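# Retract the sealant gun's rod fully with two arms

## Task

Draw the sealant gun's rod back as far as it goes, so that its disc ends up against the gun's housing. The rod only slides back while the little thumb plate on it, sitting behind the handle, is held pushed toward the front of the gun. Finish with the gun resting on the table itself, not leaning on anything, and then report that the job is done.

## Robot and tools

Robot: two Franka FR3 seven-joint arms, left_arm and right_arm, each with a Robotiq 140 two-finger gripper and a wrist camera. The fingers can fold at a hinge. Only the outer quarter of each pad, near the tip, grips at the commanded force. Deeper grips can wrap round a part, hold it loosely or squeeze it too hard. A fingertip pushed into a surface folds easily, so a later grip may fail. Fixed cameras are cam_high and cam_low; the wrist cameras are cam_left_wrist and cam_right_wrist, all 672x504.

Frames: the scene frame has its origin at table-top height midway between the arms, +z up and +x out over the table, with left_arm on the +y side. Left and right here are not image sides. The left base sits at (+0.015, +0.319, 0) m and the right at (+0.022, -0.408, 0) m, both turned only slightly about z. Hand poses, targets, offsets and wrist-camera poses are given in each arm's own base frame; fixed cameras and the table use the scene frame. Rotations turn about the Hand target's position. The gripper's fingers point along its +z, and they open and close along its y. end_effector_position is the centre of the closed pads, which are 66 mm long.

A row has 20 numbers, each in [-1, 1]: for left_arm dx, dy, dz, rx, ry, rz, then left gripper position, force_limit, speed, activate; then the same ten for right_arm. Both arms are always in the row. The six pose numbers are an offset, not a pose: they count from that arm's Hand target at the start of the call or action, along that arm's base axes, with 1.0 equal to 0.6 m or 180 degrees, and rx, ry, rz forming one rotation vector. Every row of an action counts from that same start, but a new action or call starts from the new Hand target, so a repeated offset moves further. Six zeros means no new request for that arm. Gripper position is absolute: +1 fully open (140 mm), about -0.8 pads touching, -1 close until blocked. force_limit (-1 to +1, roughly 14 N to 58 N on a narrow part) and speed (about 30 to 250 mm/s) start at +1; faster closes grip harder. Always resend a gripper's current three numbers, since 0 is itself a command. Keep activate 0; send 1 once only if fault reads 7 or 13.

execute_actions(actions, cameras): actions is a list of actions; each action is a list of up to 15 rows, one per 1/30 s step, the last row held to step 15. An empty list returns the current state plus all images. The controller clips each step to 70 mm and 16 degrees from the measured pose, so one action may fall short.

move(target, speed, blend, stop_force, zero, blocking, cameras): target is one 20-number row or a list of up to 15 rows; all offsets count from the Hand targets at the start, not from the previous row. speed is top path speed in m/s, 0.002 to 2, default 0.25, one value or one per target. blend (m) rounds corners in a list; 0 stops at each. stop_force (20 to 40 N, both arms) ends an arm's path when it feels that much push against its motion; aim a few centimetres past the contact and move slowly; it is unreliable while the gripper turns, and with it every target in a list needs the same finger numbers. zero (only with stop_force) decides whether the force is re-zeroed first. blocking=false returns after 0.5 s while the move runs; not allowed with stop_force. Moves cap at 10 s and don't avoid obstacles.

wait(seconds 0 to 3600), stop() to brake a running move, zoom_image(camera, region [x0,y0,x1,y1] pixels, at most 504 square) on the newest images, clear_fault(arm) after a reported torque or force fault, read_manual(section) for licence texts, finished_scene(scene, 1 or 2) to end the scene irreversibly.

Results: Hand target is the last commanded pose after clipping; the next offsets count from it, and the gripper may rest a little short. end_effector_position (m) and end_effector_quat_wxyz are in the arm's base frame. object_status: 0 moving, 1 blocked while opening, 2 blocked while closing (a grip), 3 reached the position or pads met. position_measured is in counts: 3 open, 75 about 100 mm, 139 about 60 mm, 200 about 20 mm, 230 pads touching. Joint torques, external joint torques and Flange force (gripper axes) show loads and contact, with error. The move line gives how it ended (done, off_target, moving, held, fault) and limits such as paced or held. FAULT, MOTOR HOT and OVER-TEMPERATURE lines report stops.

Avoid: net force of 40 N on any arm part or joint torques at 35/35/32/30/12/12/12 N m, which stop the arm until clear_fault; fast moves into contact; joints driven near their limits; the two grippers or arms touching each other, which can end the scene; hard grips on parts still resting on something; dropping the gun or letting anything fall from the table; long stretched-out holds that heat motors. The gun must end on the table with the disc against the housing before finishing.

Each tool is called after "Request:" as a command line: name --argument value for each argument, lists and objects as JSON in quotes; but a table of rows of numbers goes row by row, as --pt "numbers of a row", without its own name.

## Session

Request:
execute_actions --actions '[]'

Request:
zoom_image --camera "cam_high" --region '[330, 190, 620, 350]'

Scene clock: 0.00 s.
left_arm: end_effector_position=(+0.5330, -0.5354, +0.3301) position_measured=3 object_status=3 fault=0 end_effector_quat_wxyz=(+0.194, +0.945, +0.263, +0.004) | right_arm: end_effector_position=(+0.4610, -0.1281, +0.1935) position_measured=3 object_status=3 fault=0 end_effector_quat_wxyz=(+0.136, +0.987, -0.085, -0.003)
Joint positions: left_arm=[-0.816 0.313 0.118 -1.496 -0.287 2.124 -2.711] | right_arm=[-0.137 -0.181 0.011 -2.368 -0.328 2.166 -1.337]
Joint velocities: within noise
Joint torques (N m): no reading
External joint torques (N m): no reading
Flange force (N): no reading
Hand target: left_arm +0.5330, -0.5354, +0.3301; +0.194, +0.945, +0.263, +0.004 | right_arm +0.4610, -0.1281, +0.1935; +0.136, +0.987, -0.085, -0.003
Tool commands: left_gripper/position=+1.0 left_gripper/force_limit=+1.0 left_gripper/speed=+1.0 left_gripper/activate=+0.0 right_gripper/position=+1.0 right_gripper/force_limit=+1.0 right_gripper/speed=+1.0 right_gripper/activate=+0.0
camera_calibration:
cam_left_wrist: T_world_to_cam=[[0.49655, -0.78425, 0.37201, -0.79916], [-0.84642, -0.34249, 0.40777, 0.13425], [-0.19238, -0.51735, -0.83387, 0.24341]] pos_world=[0.55728, -0.45484, 0.44552]
cam_right_wrist: T_world_to_cam=[[-0.14985, -0.94827, 0.27988, -0.10128], [-0.90787, 0.24408, 0.34089, 0.38491], [-0.39157, -0.20302, -0.89747, 0.47129]] pos_world=[0.51882, -0.09431, 0.3201]

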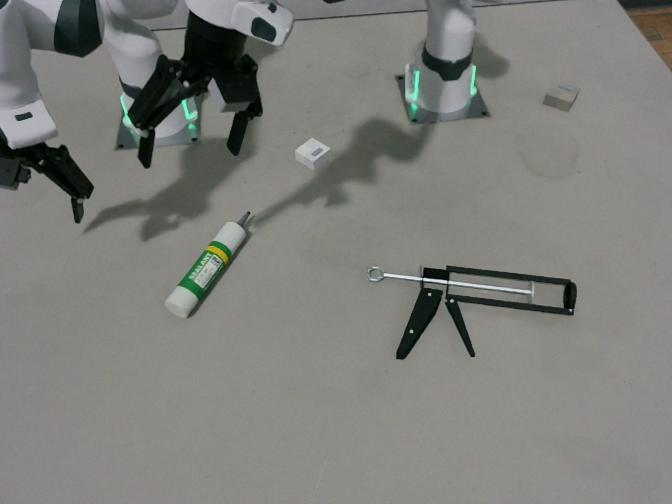

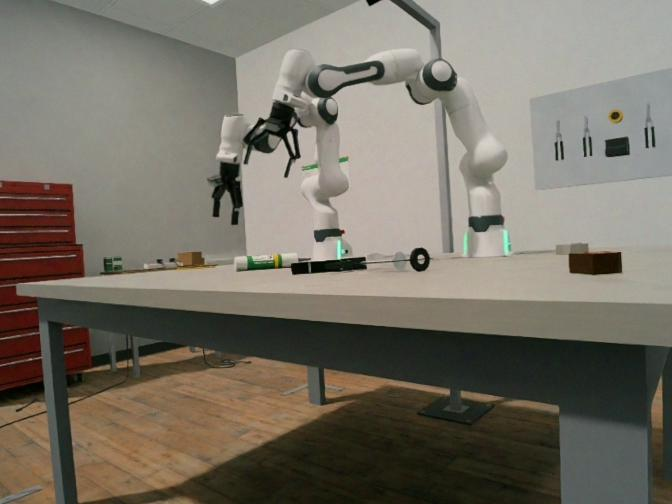

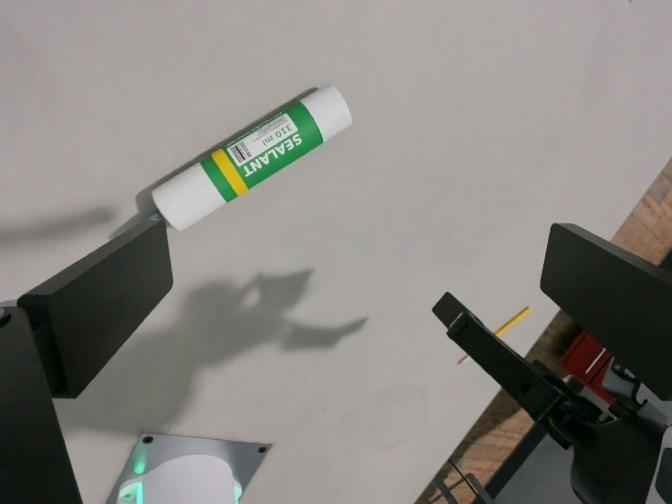

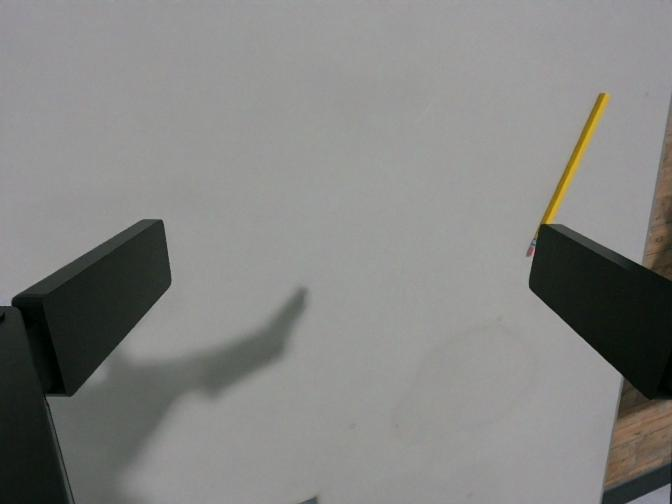

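Scaled by 1.738 from the camera's image (finer frame: 960x720).

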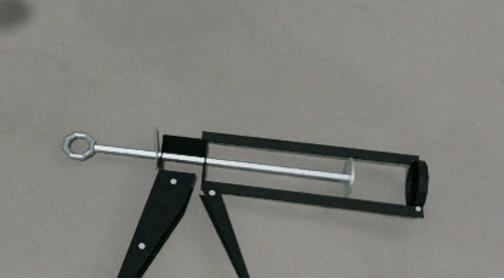

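Request:
move --target '[0.0523,0.6562,-0.3502,0.1837,-0.008,-0.2579,0.43,1,1,0,0.1283,0.8985,-0.1282,0.2156,0.0225,-0.5368,0.05,1,1,0]' --speed 0.35 --cameras '["all"]'

Request:
zoom_image --camera "cam_left_wrist" --region '[180, 100, 520, 380]'

Request:
zoom_image --camera "cam_high" --region '[340, 210, 470, 310]'

Request:
zoom_image --camera "cam_low" --region '[280, 210, 450, 290]'

Scene clock: 20.47 s.
left_arm: end_effector_position=(+0.5631, -0.1418, +0.1190) position_measured=75 object_status=3 fault=0 end_effector_quat_wxyz=(-0.086, +0.987, -0.135, +0.010) | right_arm: end_effector_position=(+0.5372, +0.4109, +0.1166) position_measured=123 object_status=3 fault=0 end_effector_quat_wxyz=(+0.206, -0.585, +0.768, +0.157)
Joint positions: left_arm=[-0.478 0.226 0.164 -2.057 0.178 2.261 -1.731] | right_arm=[0.346 0.291 0.245 -2.127 0.713 2.717 0.225]
Joint velocities: left_arm=[-0.001 0 0 0.001 0 0.001 0.004] | right_arm=[0.002 0.001 0.001 0 0.001 0 0.006]
Joint torques (N m): left_arm=[0.08 -36.46 0.96 21.77 0.67 2.77 -0.03] | right_arm=[0.67 -39.77 2.09 22.84 -0.46 2.54 0.24]
External joint torques (N m): left_arm=[0.23 0.95 -0.31 -0.98 -0.03 0.25 -0.01] | right_arm=[0.68 -1.21 -0.14 0.82 -0.16 0.05 0.25]
Flange force (N): left_arm=[-1.3 0.2 2.8] | right_arm=[-3.2 0.1 -2.0]
Hand target: left_arm +0.5644, -0.1417, +0.1200; -0.086, +0.986, -0.139, +0.012 | right_arm +0.5379, +0.4110, +0.1166; +0.206, -0.584, +0.769, +0.156
Off the commanded pose: left_arm 0.002 m, 1 deg | right_arm 0.001 m, 0 deg.
move: done
cam_left_wrist: T_world_to_cam=[[-0.26382, -0.94958, -0.16939, 0.04231], [-0.91922, 0.19429, 0.34246, 0.50548], [-0.29228, 0.24606, -0.92414, 0.45204]] pos_world=[0.60793, -0.16927, 0.2518]
cam_right_wrist: T_world_to_cam=[[-0.96918, 0.24637, 0.00164, 0.42447], [0.15419, 0.60136, 0.78396, -0.4203], [0.19216, 0.76005, -0.62081, -0.20001]] pos_world=[0.51463, 0.30019, 0.20463]

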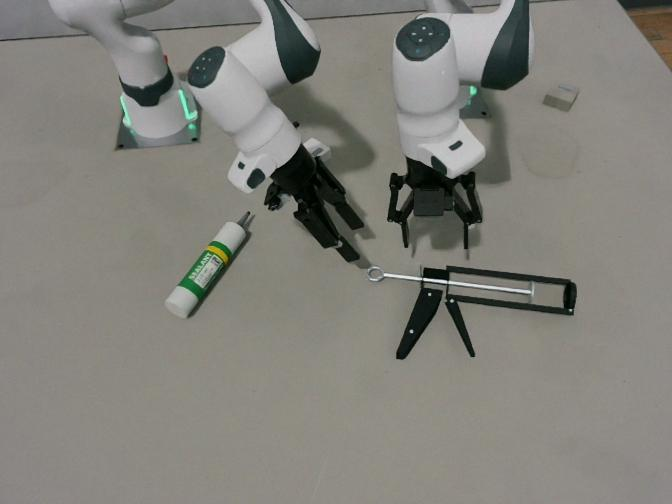

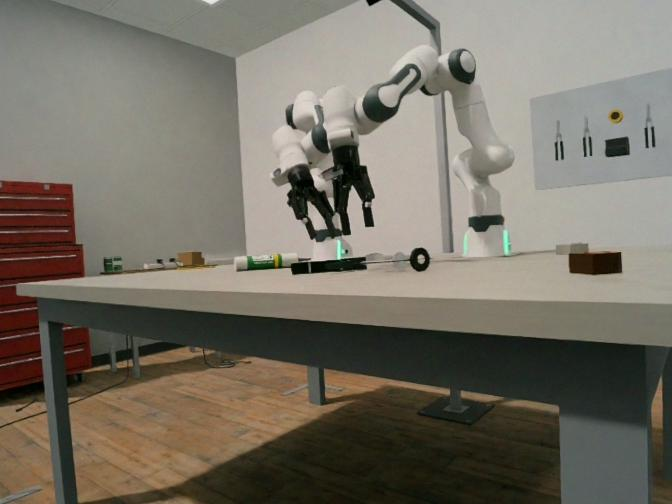

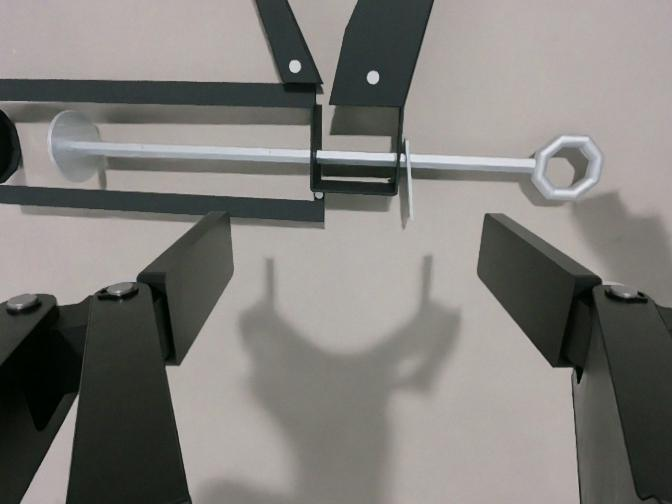

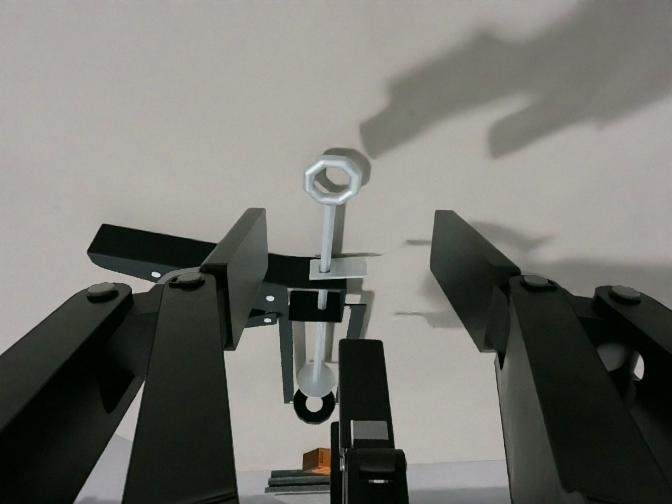

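Scaled by 1.482 from the camera's image (finer frame: 960x720).

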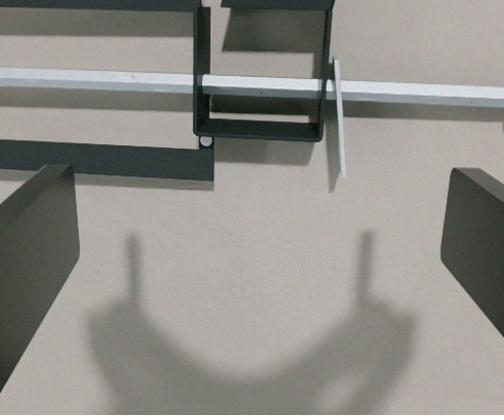

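Scaled by 3.877 from the camera's image (finer frame: 960x720).

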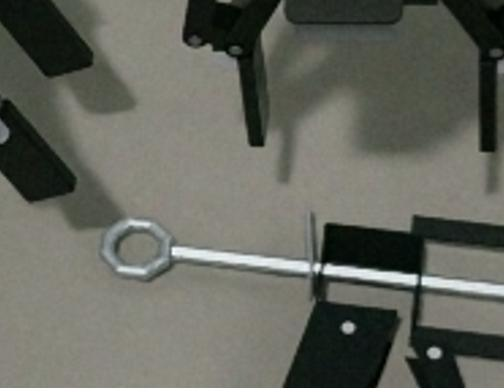

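Scaled by 2.965 from the camera's image (finer frame: 960x720).

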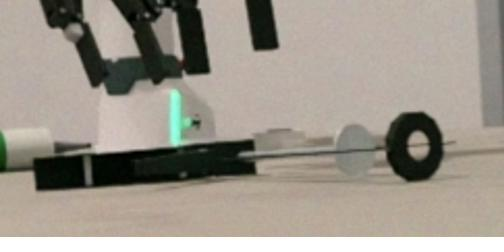

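Request:
move --target '[0.006,0.0065,-0.12,0,0,0,0.43,1,1,0,0.0323,0.078,-0.1393,0,0,0,0.05,1,1,0]' --speed 0.1 --cameras '["all"]'

Request:
zoom_image --camera "cam_left_wrist" --region '[180, 50, 520, 350]'

Request:
zoom_image --camera "cam_high" --region '[340, 210, 470, 310]'

Request:
zoom_image --camera "cam_low" --region '[280, 210, 450, 290]'

Scene clock: 41.80 s.
left_arm: end_effector_position=(+0.5664, -0.1386, +0.0480) position_measured=75 object_status=3 fault=0 end_effector_quat_wxyz=(-0.087, +0.986, -0.142, +0.010) | right_arm: end_effector_position=(+0.5568, +0.4571, +0.0329) position_measured=123 object_status=3 fault=0 end_effector_quat_wxyz=(+0.205, -0.582, +0.771, +0.158)
Joint positions: left_arm=[-0.468 0.35 0.166 -2.087 0.178 2.416 -1.731] | right_arm=[0.397 0.562 0.263 -1.961 0.714 2.844 0.218]
Joint velocities: left_arm=[0.001 0.001 0 0 0.001 0.003 -0.002] | right_arm=[0 -0.001 -0.001 0 -0.001 0.003 -0.001]
Joint torques (N m): left_arm=[0.04 -38.58 2.09 20.72 0.42 2.88 -0.3] | right_arm=[0.51 -45.9 4.77 21.46 -0.45 2.62 -0.16]
External joint torques (N m): left_arm=[0.2 1.12 0.07 -0.4 -0.1 0.36 -0.28] | right_arm=[0.35 -1.18 0.24 0.91 0.13 0.16 -0.14]
Flange force (N): left_arm=[0.7 0.5 3.0] | right_arm=[-1.1 0.1 -1.1]
Hand target: left_arm +0.5680, -0.1378, +0.0480; -0.086, +0.986, -0.139, +0.012 | right_arm +0.5573, +0.4578, +0.0330; +0.206, -0.584, +0.769, +0.156
Off the commanded pose: left_arm 0.002 m, 0 deg | right_arm 0.001 m, 0 deg.
move: done
cam_left_wrist: T_world_to_cam=[[-0.27728, -0.94561, -0.17013, 0.04241], [-0.91609, 0.20683, 0.3435, 0.53207], [-0.28963, 0.2511, -0.92361, 0.38583]] pos_world=[0.61094, -0.16683, 0.18081]
cam_right_wrist: T_world_to_cam=[[-0.96723, 0.25381, 0.00644, 0.42761], [0.16276, 0.6004, 0.78296, -0.38977], [0.19486, 0.75836, -0.62204, -0.29143]] pos_world=[0.53383, 0.34649, 0.12114]

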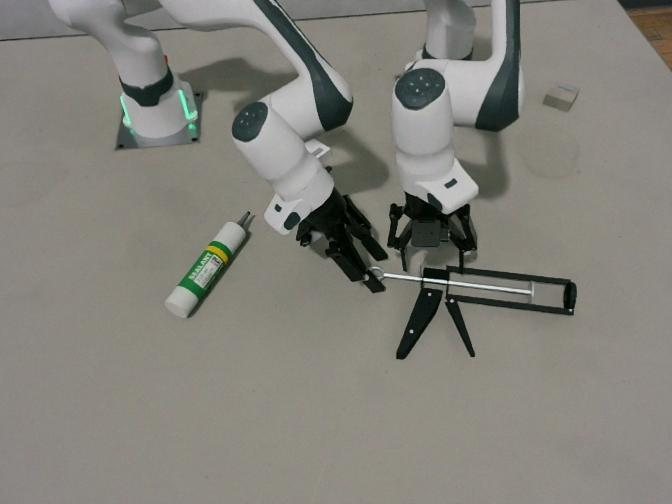

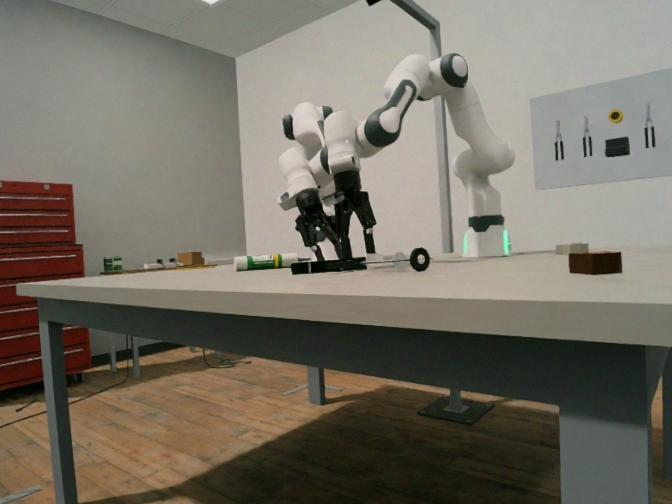

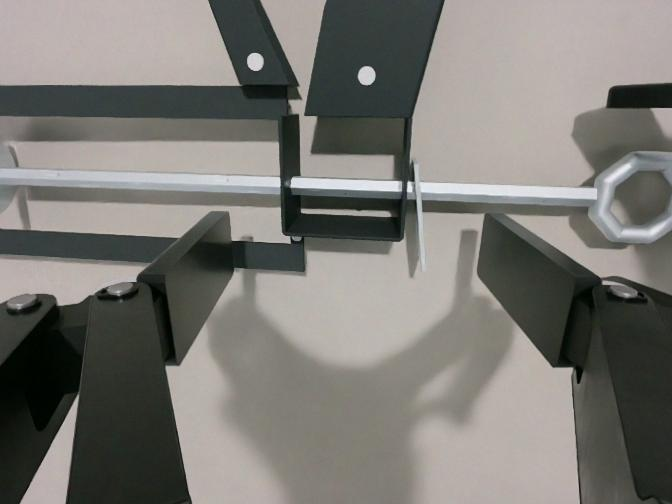

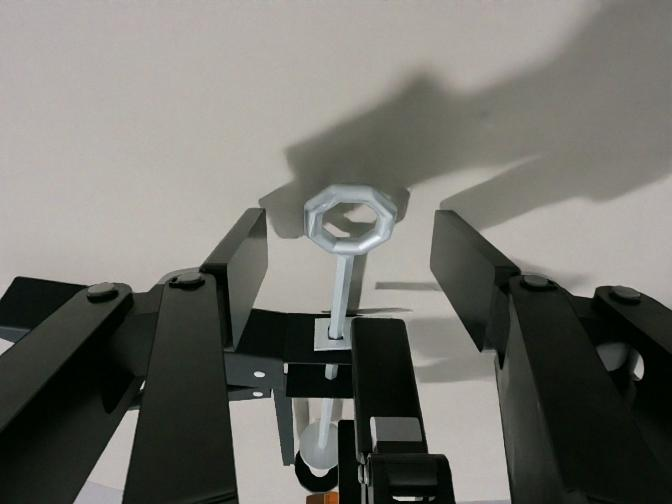

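Scaled by 1.482 from the camera's image (finer frame: 960x720).

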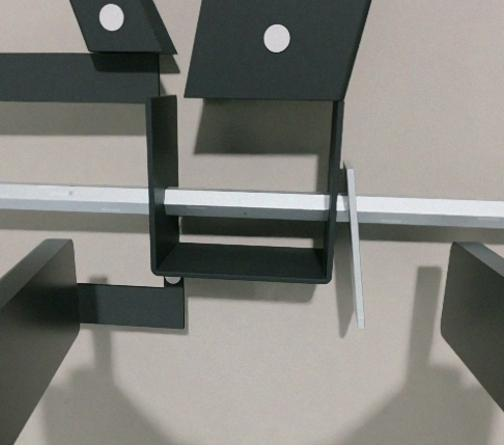

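Scaled by 3.877 from the camera's image (finer frame: 960x720).

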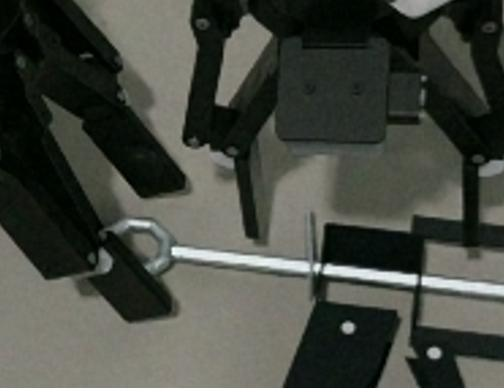

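Scaled by 2.965 from the camera's image (finer frame: 960x720).

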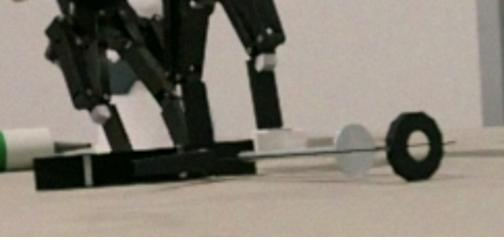

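Request:
move --pt "0.0025 0.003 -0.0125 0 0 0 0.43 1 1 0 0.0007 0.0025 -0.0045 0 0 0 0.05 1 1 0" --pt "0.0025 0.003 -0.0125 0 0 0 -1 -0.2 -1 0 0.0007 0.0025 -0.0045 0 0 0 -1 0 -1 0" --speed 0.06 --cameras '["cam_left_wrist","cam_right_wrist"]'

Request:
zoom_image --camera "cam_left_wrist" --region '[180, 50, 520, 350]'

Scene clock: 63.63 s.
left_arm: end_effector_position=(+0.5693, -0.1347, +0.0413) position_measured=150 object_status=2 fault=0 end_effector_quat_wxyz=(-0.087, +0.986, -0.139, +0.011) | right_arm: end_effector_position=(+0.5585, +0.4581, +0.0306) position_measured=177 object_status=2 fault=0 end_effector_quat_wxyz=(+0.206, -0.581, +0.771, +0.157)
Joint positions: left_arm=[-0.464 0.366 0.169 -2.085 0.178 2.432 -1.731] | right_arm=[0.399 0.571 0.262 -1.954 0.714 2.85 0.218]
Joint torques (N m): left_arm=[0.03 -36.86 1.56 20.09 0 3.06 -0.29] | right_arm=[0.68 -46.31 5.63 20.96 -0.56 2.41 -0.19]
External joint torques (N m): left_arm=[0.14 2.99 -0.63 -0.78 -0.49 0.55 -0.27] | right_arm=[0.56 -1.36 1.08 0.44 0.03 -0.06 -0.18]
Flange force (N): left_arm=[3.9 1.5 6.9] | right_arm=[0.5 2.0 -2.5]
Hand target: left_arm +0.5695, -0.1360, +0.0405; -0.086, +0.986, -0.139, +0.012 | right_arm +0.5577, +0.4593, +0.0303; +0.206, -0.584, +0.769, +0.156
Off the commanded pose: left_arm 0.002 m, 0 deg | right_arm 0.001 m, 0 deg.
move: done
cam_left_wrist: T_world_to_cam=[[-0.27209, -0.94688, -0.17144, 0.04263], [-0.91809, 0.20207, 0.341, 0.53688], [-0.28824, 0.25017, -0.9243, 0.37863]] pos_world=[0.61364, -0.16284, 0.1742]
cam_right_wrist: T_world_to_cam=[[-0.96676, 0.25567, 0.00406, 0.42798], [0.16199, 0.60009, 0.78336, -0.38829], [0.19785, 0.75798, -0.62155, -0.29554]] pos_world=[0.53513, 0.3476, 0.11873]

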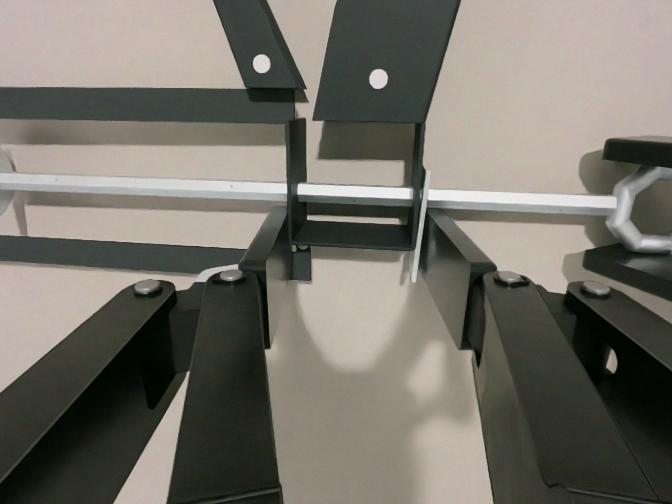

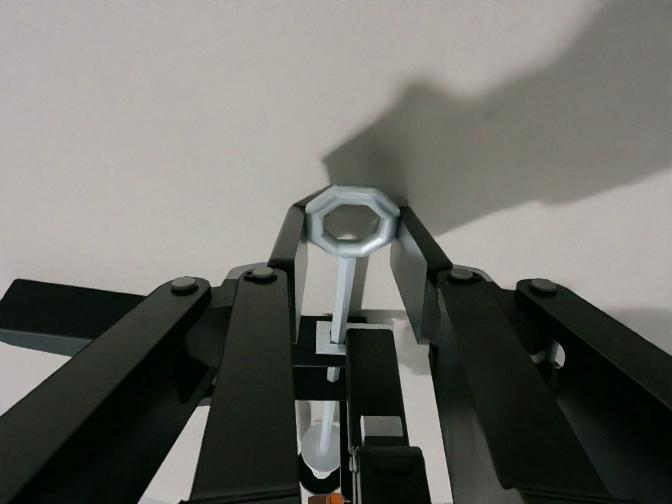

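Scaled by 1.482 from the camera's image (finer frame: 960x720).

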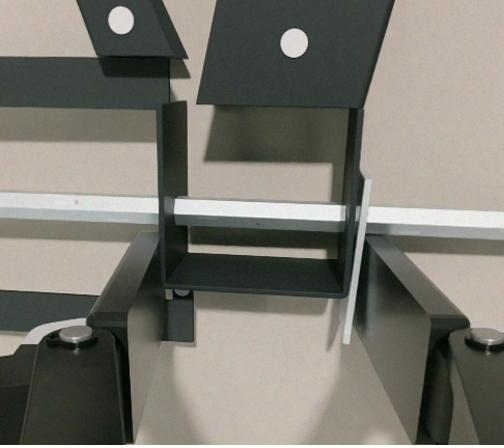

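Request:
move --target '[0,0,0,0,0,0,-1,-0.2,-1,0,-0.0717,-0.2569,0.002,0,0,0,-1,0,-1,0]' --speed 0.06 --stop_force 30 --cameras '["cam_high","cam_left_wrist"]'

Scene clock: 71.20 s.
left_arm: end_effector_position=(+0.5713, -0.1460, +0.0452) position_measured=150 object_status=2 fault=0 end_effector_quat_wxyz=(-0.083, +0.986, -0.146, +0.018) | right_arm: end_effector_position=(+0.5140, +0.3096, +0.0328) position_measured=177 object_status=2 fault=0 end_effector_quat_wxyz=(+0.206, -0.580, +0.771, +0.160)
Joint positions: left_arm=[-0.469 0.361 0.16 -2.082 0.175 2.438 -1.73] | right_arm=[-0.079 0.359 0.554 -2.318 0.909 2.865 -0.159]
Joint torques (N m): left_arm=[3.78 -34.59 6.5 18.04 1.62 1.9 -0.37] | right_arm=[-2.52 -35.97 4.2 16.87 -1.14 2.24 -0.58]
External joint torques (N m): left_arm=[3.82 5.41 4.37 -3.01 1.12 -0.65 -0.35] | right_arm=[-2.68 -2.51 -1.4 -1.58 -0.34 0.24 -0.56]
Flange force (N): left_arm=[1.4 -4.4 10.7] | right_arm=[7.0 5.6 -12.1]
Hand target: left_arm +0.5695, -0.1360, +0.0405; -0.086, +0.986, -0.139, +0.012 | right_arm +0.5147, +0.3051, +0.0315; +0.206, -0.584, +0.769, +0.156
Off the commanded pose: left_arm 0.011 m, 1 deg | right_arm 0.005 m, 1 deg.
move: off_target (right_arm)
cam_left_wrist: T_world_to_cam=[[-0.28313, -0.94488, -0.16447, 0.03948], [-0.91871, 0.21796, 0.32932, 0.54291], [-0.27532, 0.24434, -0.92978, 0.37769]] pos_world=[0.61395, -0.17331, 0.17887]

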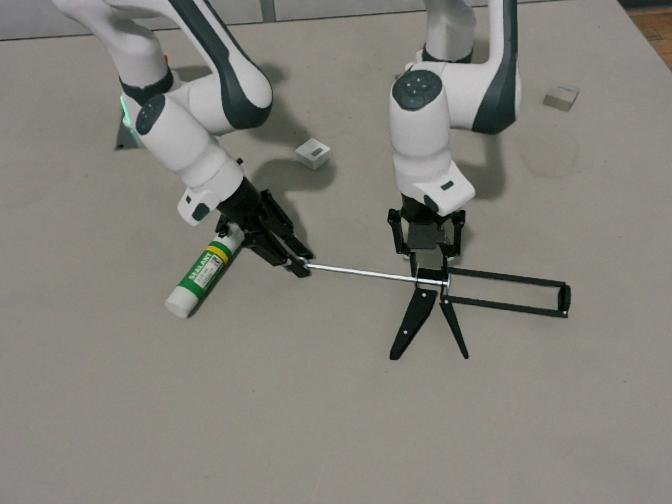

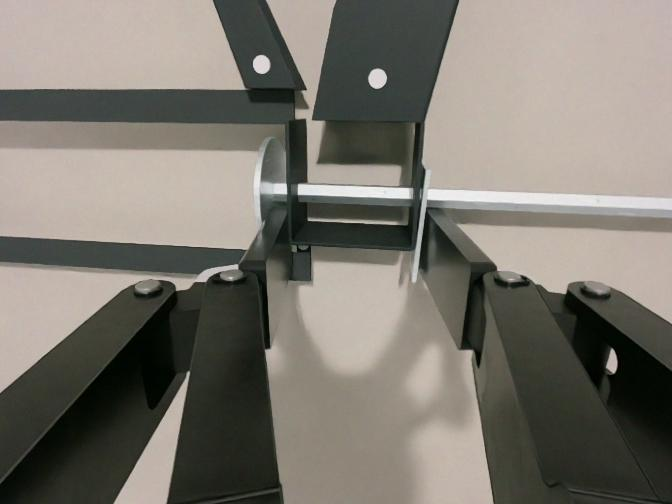

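Request:
move --pt "0.003 -0.0167 0.0078 0 0 0 -1 -0.2 -1 0 -0.0012 0.0075 0.0022 0 0 0 -1 0 -1 0" --pt "0.003 -0.0167 0.0078 0 0 0 -1 -0.2 -1 0 0.0042 0.0268 0.0022 0 0 0 -1 0 -1 0" --pt "0.003 -0.0167 0.0078 0 0 0 0.03 -0.2 -0.9 0 0.0042 0.0268 0.0022 0 0 0 -1 0 -1 0" --pt "0.003 -0.0167 0.1078 0 0 0 0.03 -0.2 -0.9 0 0.0042 0.0268 0.0022 0 0 0 -1 0 -1 0" --pt "0.0138 0.0208 0.1078 0 0 0 0.56 -0.2 0 0 0.0042 0.0268 0.0022 0 0 0 -1 0 -1 0" --speed 0.12 --cameras '["cam_left_wrist","cam_high"]'

Request:
zoom_image --camera "cam_left_wrist" --region '[180, 50, 520, 350]'

Scene clock: 80.80 s.
left_arm: end_effector_position=(+0.5764, -0.1229, +0.1036) position_measured=58 object_status=0 fault=0 end_effector_quat_wxyz=(-0.087, +0.987, -0.136, +0.010) | right_arm: end_effector_position=(+0.5172, +0.3189, +0.0320) position_measured=177 object_status=2 fault=0 end_effector_quat_wxyz=(+0.205, -0.582, +0.771, +0.156)
Joint positions: left_arm=[-0.448 0.269 0.173 -2.042 0.174 2.294 -1.694] | right_arm=[-0.042 0.372 0.533 -2.299 0.889 2.876 -0.13]
Joint torques (N m): left_arm=[0.16 -37.7 1.23 21.79 0.55 2.76 0.02] | right_arm=[1.31 -35.81 6.75 19.87 -0.84 2.06 -0.04]
External joint torques (N m): left_arm=[0.22 0.89 -0.47 -0.72 -0.11 0.23 0.04] | right_arm=[1.4 -1.61 1.35 1.34 -0.06 -0.02 -0.03]
Flange force (N): left_arm=[-0.4 0.2 2.4] | right_arm=[-3.8 1.0 -1.9]
Hand target: left_arm +0.5778, -0.1235, +0.1051; -0.086, +0.986, -0.139, +0.012 | right_arm +0.5172, +0.3212, +0.0328; +0.206, -0.584, +0.769, +0.156
Off the commanded pose: left_arm 0.002 m, 0 deg | right_arm 0.002 m, 0 deg.
move: done
cam_left_wrist: T_world_to_cam=[[-0.26618, -0.94849, -0.17182, 0.06289], [-0.91858, 0.19557, 0.34347, 0.51896], [-0.29217, 0.24926, -0.92331, 0.43738]] pos_world=[0.62123, -0.15086, 0.23641]
Images, in order (width x height): cam_high 672x504, cam_left_wrist 672x504.

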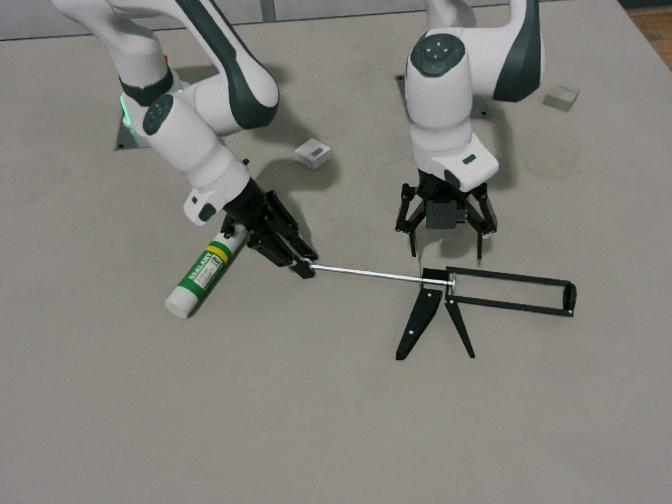

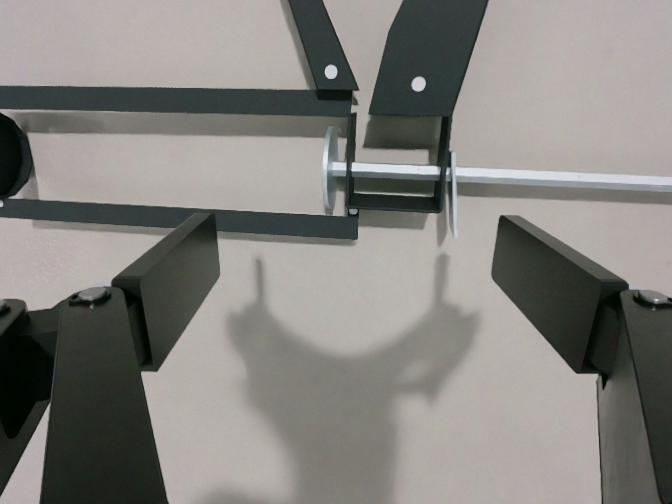

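Scaled by 1.482 from the camera's image (finer frame: 960x720).

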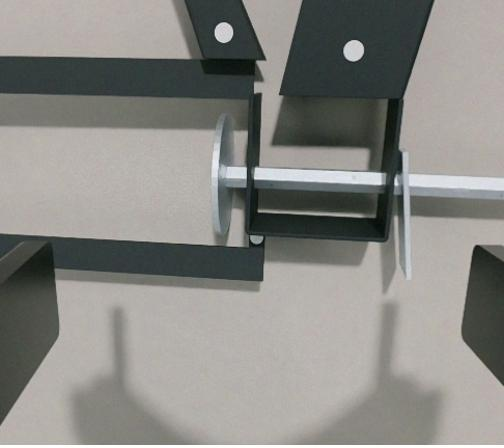

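Request:
move --target '[-0.004,0.0012,-0.1252,0,0,0,0.56,-0.2,0,0,0,0,0,0,0,0,-1,0,-1,0]' --speed 0.14

Request:
move --target '[0.0208,0.0721,0,0,0,0,0.56,-0.2,0,0,-0.0188,-0.0674,0,0,0,0,-1,0,-1,0]' --speed 0.03 --stop_force 33 --cameras '["cam_left_wrist"]'

Request:
zoom_image --camera "cam_left_wrist" --region '[200, 50, 540, 350]'

Scene clock: 86.97 s.
left_arm: end_effector_position=(+0.5737, -0.1230, +0.0297) position_measured=58 object_status=3 fault=0 end_effector_quat_wxyz=(-0.087, +0.986, -0.144, +0.010) | right_arm: end_effector_position=(+0.5172, +0.3189, +0.0320) position_measured=177 object_status=2 fault=0 end_effector_quat_wxyz=(+0.205, -0.582, +0.771, +0.156)
Joint positions: left_arm=[-0.445 0.392 0.173 -2.082 0.174 2.456 -1.701] | right_arm=[-0.042 0.372 0.533 -2.299 0.889 2.876 -0.13]
Joint velocities: left_arm=[0 0.001 0.001 -0.001 0.001 0.004 -0.001] | right_arm=[within noise]
Joint torques (N m): left_arm=[0.01 -39.4 2.36 20.46 0.4 2.79 -0.47] | right_arm=[1.28 -35.83 6.77 19.8 -0.84 2.04 0.01]
External joint torques (N m): left_arm=[0.01 0.84 -0.12 -0.03 -0.06 0.3 -0.45] | right_arm=[1.24 -1.62 1.25 1.28 -0.05 -0.02 0.03]
Flange force (N): left_arm=[1.3 1.1 2.2] | right_arm=[-3.7 0.9 -2.2]
Hand target: left_arm +0.5754, -0.1228, +0.0300; -0.086, +0.986, -0.139, +0.012 | right_arm +0.5172, +0.3212, +0.0328; +0.206, -0.584, +0.769, +0.156
Off the commanded pose: left_arm 0.002 m, 1 deg | right_arm 0.002 m, 0 deg.
move: done

Scene clock: 90.23 s.
left_arm: end_effector_position=(+0.5806, -0.1184, +0.0319) position_measured=58 object_status=3 fault=0 end_effector_quat_wxyz=(-0.076, +0.983, -0.165, +0.015) | right_arm: end_effector_position=(+0.5048, +0.3004, +0.0390) position_measured=177 object_status=2 fault=0 end_effector_quat_wxyz=(+0.208, -0.584, +0.767, +0.164)
Joint positions: left_arm=[-0.41 0.388 0.157 -2.082 0.154 2.475 -1.625] | right_arm=[-0.154 0.326 0.612 -2.356 0.931 2.85 -0.199]
Joint torques (N m): left_arm=[15.02 -35.45 20.33 19.46 3.76 2.53 -0.4] | right_arm=[-7.98 -33.74 -3.26 9.81 -1.78 2.65 -0.89]
External joint torques (N m): left_arm=[15.09 4.9 18.12 -1.18 3.3 -0.06 -0.39] | right_arm=[-8.04 -2.37 -8.7 -8.6 -1 0.72 -0.87]
Flange force (N): left_arm=[2.4 -24.2 14.0] | right_arm=[20.1 8.7 -25.9]
Hand target: left_arm +0.5878, -0.0795, +0.0300; -0.086, +0.986, -0.139, +0.012 | right_arm +0.5062, +0.2820, +0.0326; +0.205, -0.584, +0.770, +0.156 (not the last commanded pose)
Off the commanded pose: left_arm 0.040 m, 3 deg | right_arm 0.021 m, 1 deg.
move: contact (right_arm), off_target (left_arm)
cam_left_wrist: T_world_to_cam=[[-0.32036, -0.93525, -0.15061, 0.08832], [-0.90614, 0.25619, 0.33657, 0.54682], [-0.27619, 0.24429, -0.92954, 0.36161]] pos_world=[0.62366, -0.14583, 0.16539]

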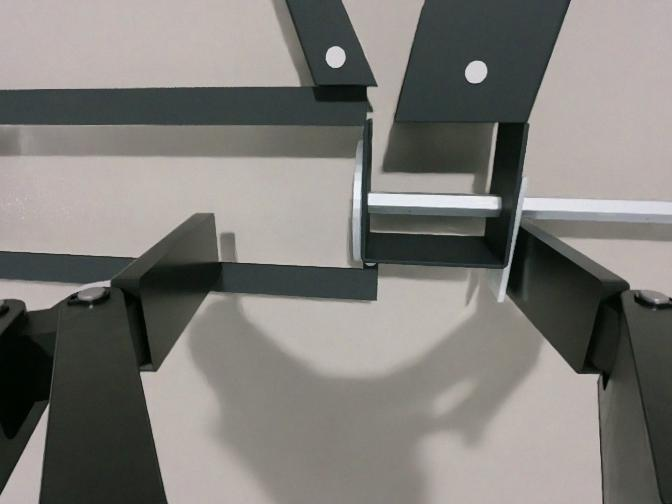

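Scaled by 1.482 from the camera's image (finer frame: 960x720).

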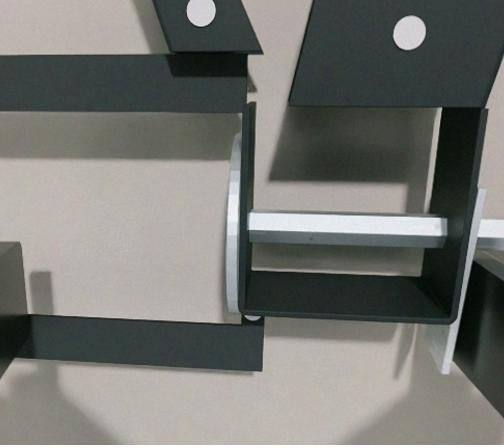

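Request:
move --pt "-0.0175 -0.084 0.0033 0 0 0 0.56 -0.2 0 0 -0.0023 0.029 0 0 0 0 -1 0 -1 0" --pt "-0.0175 -0.084 0.12 0 0 0 0.56 -0.2 0 0 -0.0023 0.029 0 0 0 0 -1 0 -1 0" --pt "-0.0175 -0.084 0.12 0 0 0 0.56 -0.2 0 0 -0.0023 0.029 0 0 0 0 0.05 0 -0.6 0" --pt "-0.0175 -0.084 0.16 0 0 0 0.56 -0.2 0 0 -0.0023 0.029 0.15 0 0 0 0.05 0 -0.6 0" --speed 0.1 --cameras '["all"]'

Request:
zoom_image --camera "cam_left_wrist" --region '[250, 50, 590, 350]'

Scene clock: 99.27 s.
left_arm: end_effector_position=(+0.5775, -0.1292, +0.1243) position_measured=58 object_status=3 fault=0 end_effector_quat_wxyz=(-0.085, +0.987, -0.134, +0.012) | right_arm: end_effector_position=(+0.5045, +0.2992, +0.1216) position_measured=123 object_status=3 fault=0 end_effector_quat_wxyz=(+0.206, -0.585, +0.769, +0.156)
Joint positions: left_arm=[-0.482 0.243 0.198 -2.022 0.161 2.251 -1.692] | right_arm=[-0.133 0.089 0.566 -2.377 0.825 2.662 -0.009]
Joint velocities: left_arm=[within noise] | right_arm=[-0.001 0 0.001 0 0.001 -0.001 0.005]
Joint torques (N m): left_arm=[-0.05 -37.2 1.07 22.56 0.9 2.39 0.07] | right_arm=[0.45 -29.21 1.32 22.25 -0.48 1.97 0.18]
External joint torques (N m): left_arm=[-0.06 0.79 -0.73 -0.4 0.18 -0.16 0.09] | right_arm=[0.44 -1.68 -0.12 0.85 -0.21 -0.25 0.2]
Flange force (N): left_arm=[0.8 0.6 1.0] | right_arm=[-2.2 0.9 -5.0]
Hand target: left_arm +0.5773, -0.1299, +0.1260; -0.086, +0.986, -0.139, +0.012 | right_arm +0.5048, +0.2994, +0.1226; +0.205, -0.584, +0.770, +0.156
Off the commanded pose: left_arm 0.002 m, 1 deg | right_arm 0.001 m, 0 deg.
move: done
cam_left_wrist: T_world_to_cam=[[-0.2619, -0.95033, -0.16818, 0.05756], [-0.92072, 0.19379, 0.3387, 0.51562], [-0.28929, 0.24355, -0.92574, 0.45635]] pos_world=[0.62184, -0.15637, 0.25749]
cam_right_wrist: T_world_to_cam=[[-0.96866, 0.24838, 0.00177, 0.41939], [0.15598, 0.60272, 0.78256, -0.35307], [0.19331, 0.75831, -0.62257, -0.10557]] pos_world=[0.48173, 0.18869, 0.20983]

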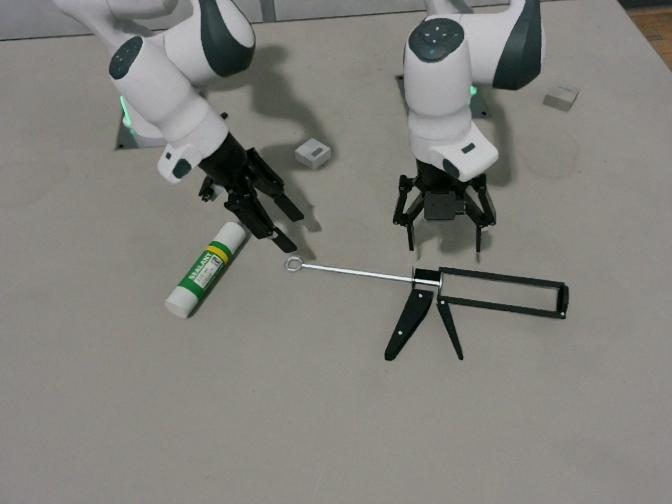

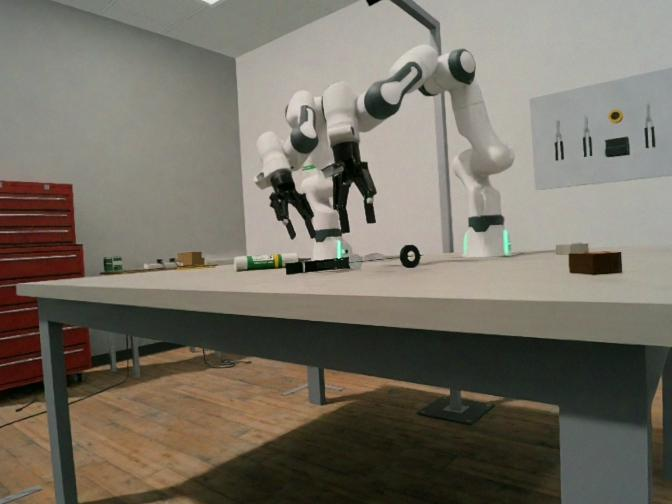

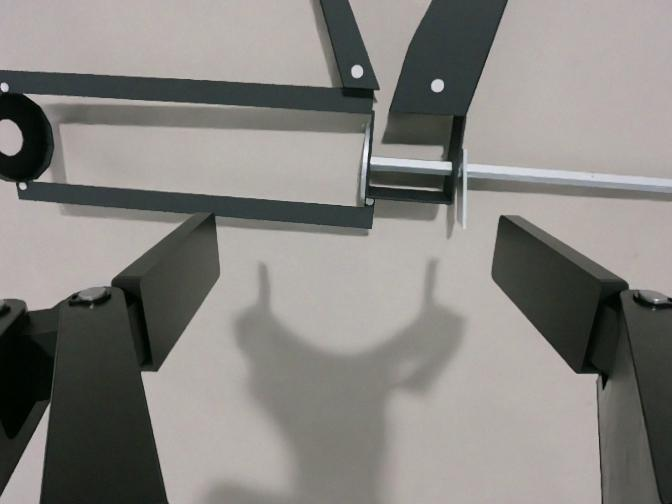

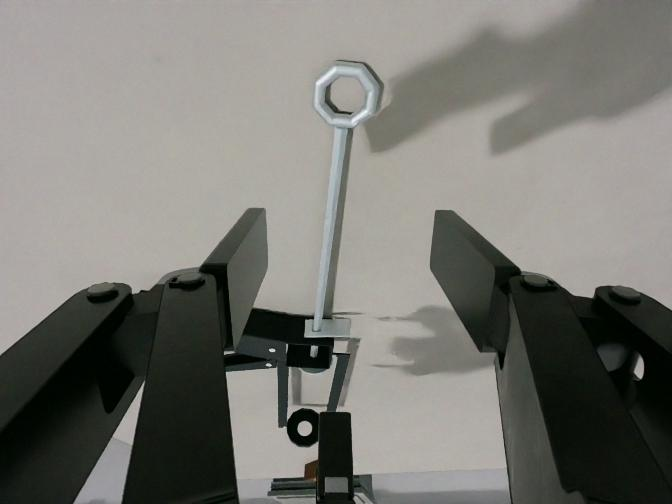

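Scaled by 1.482 from the camera's image (finer frame: 960x720).

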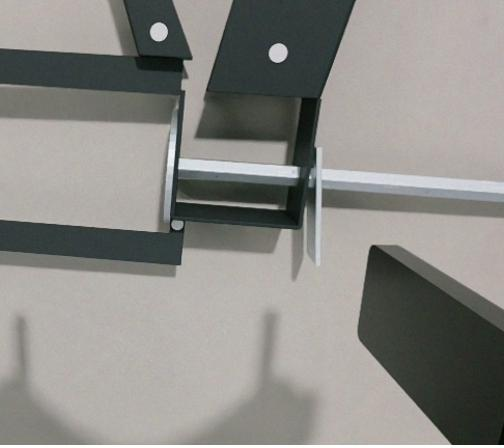

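Request:
finished_scene --scene 2

The scene is finished: the task was done.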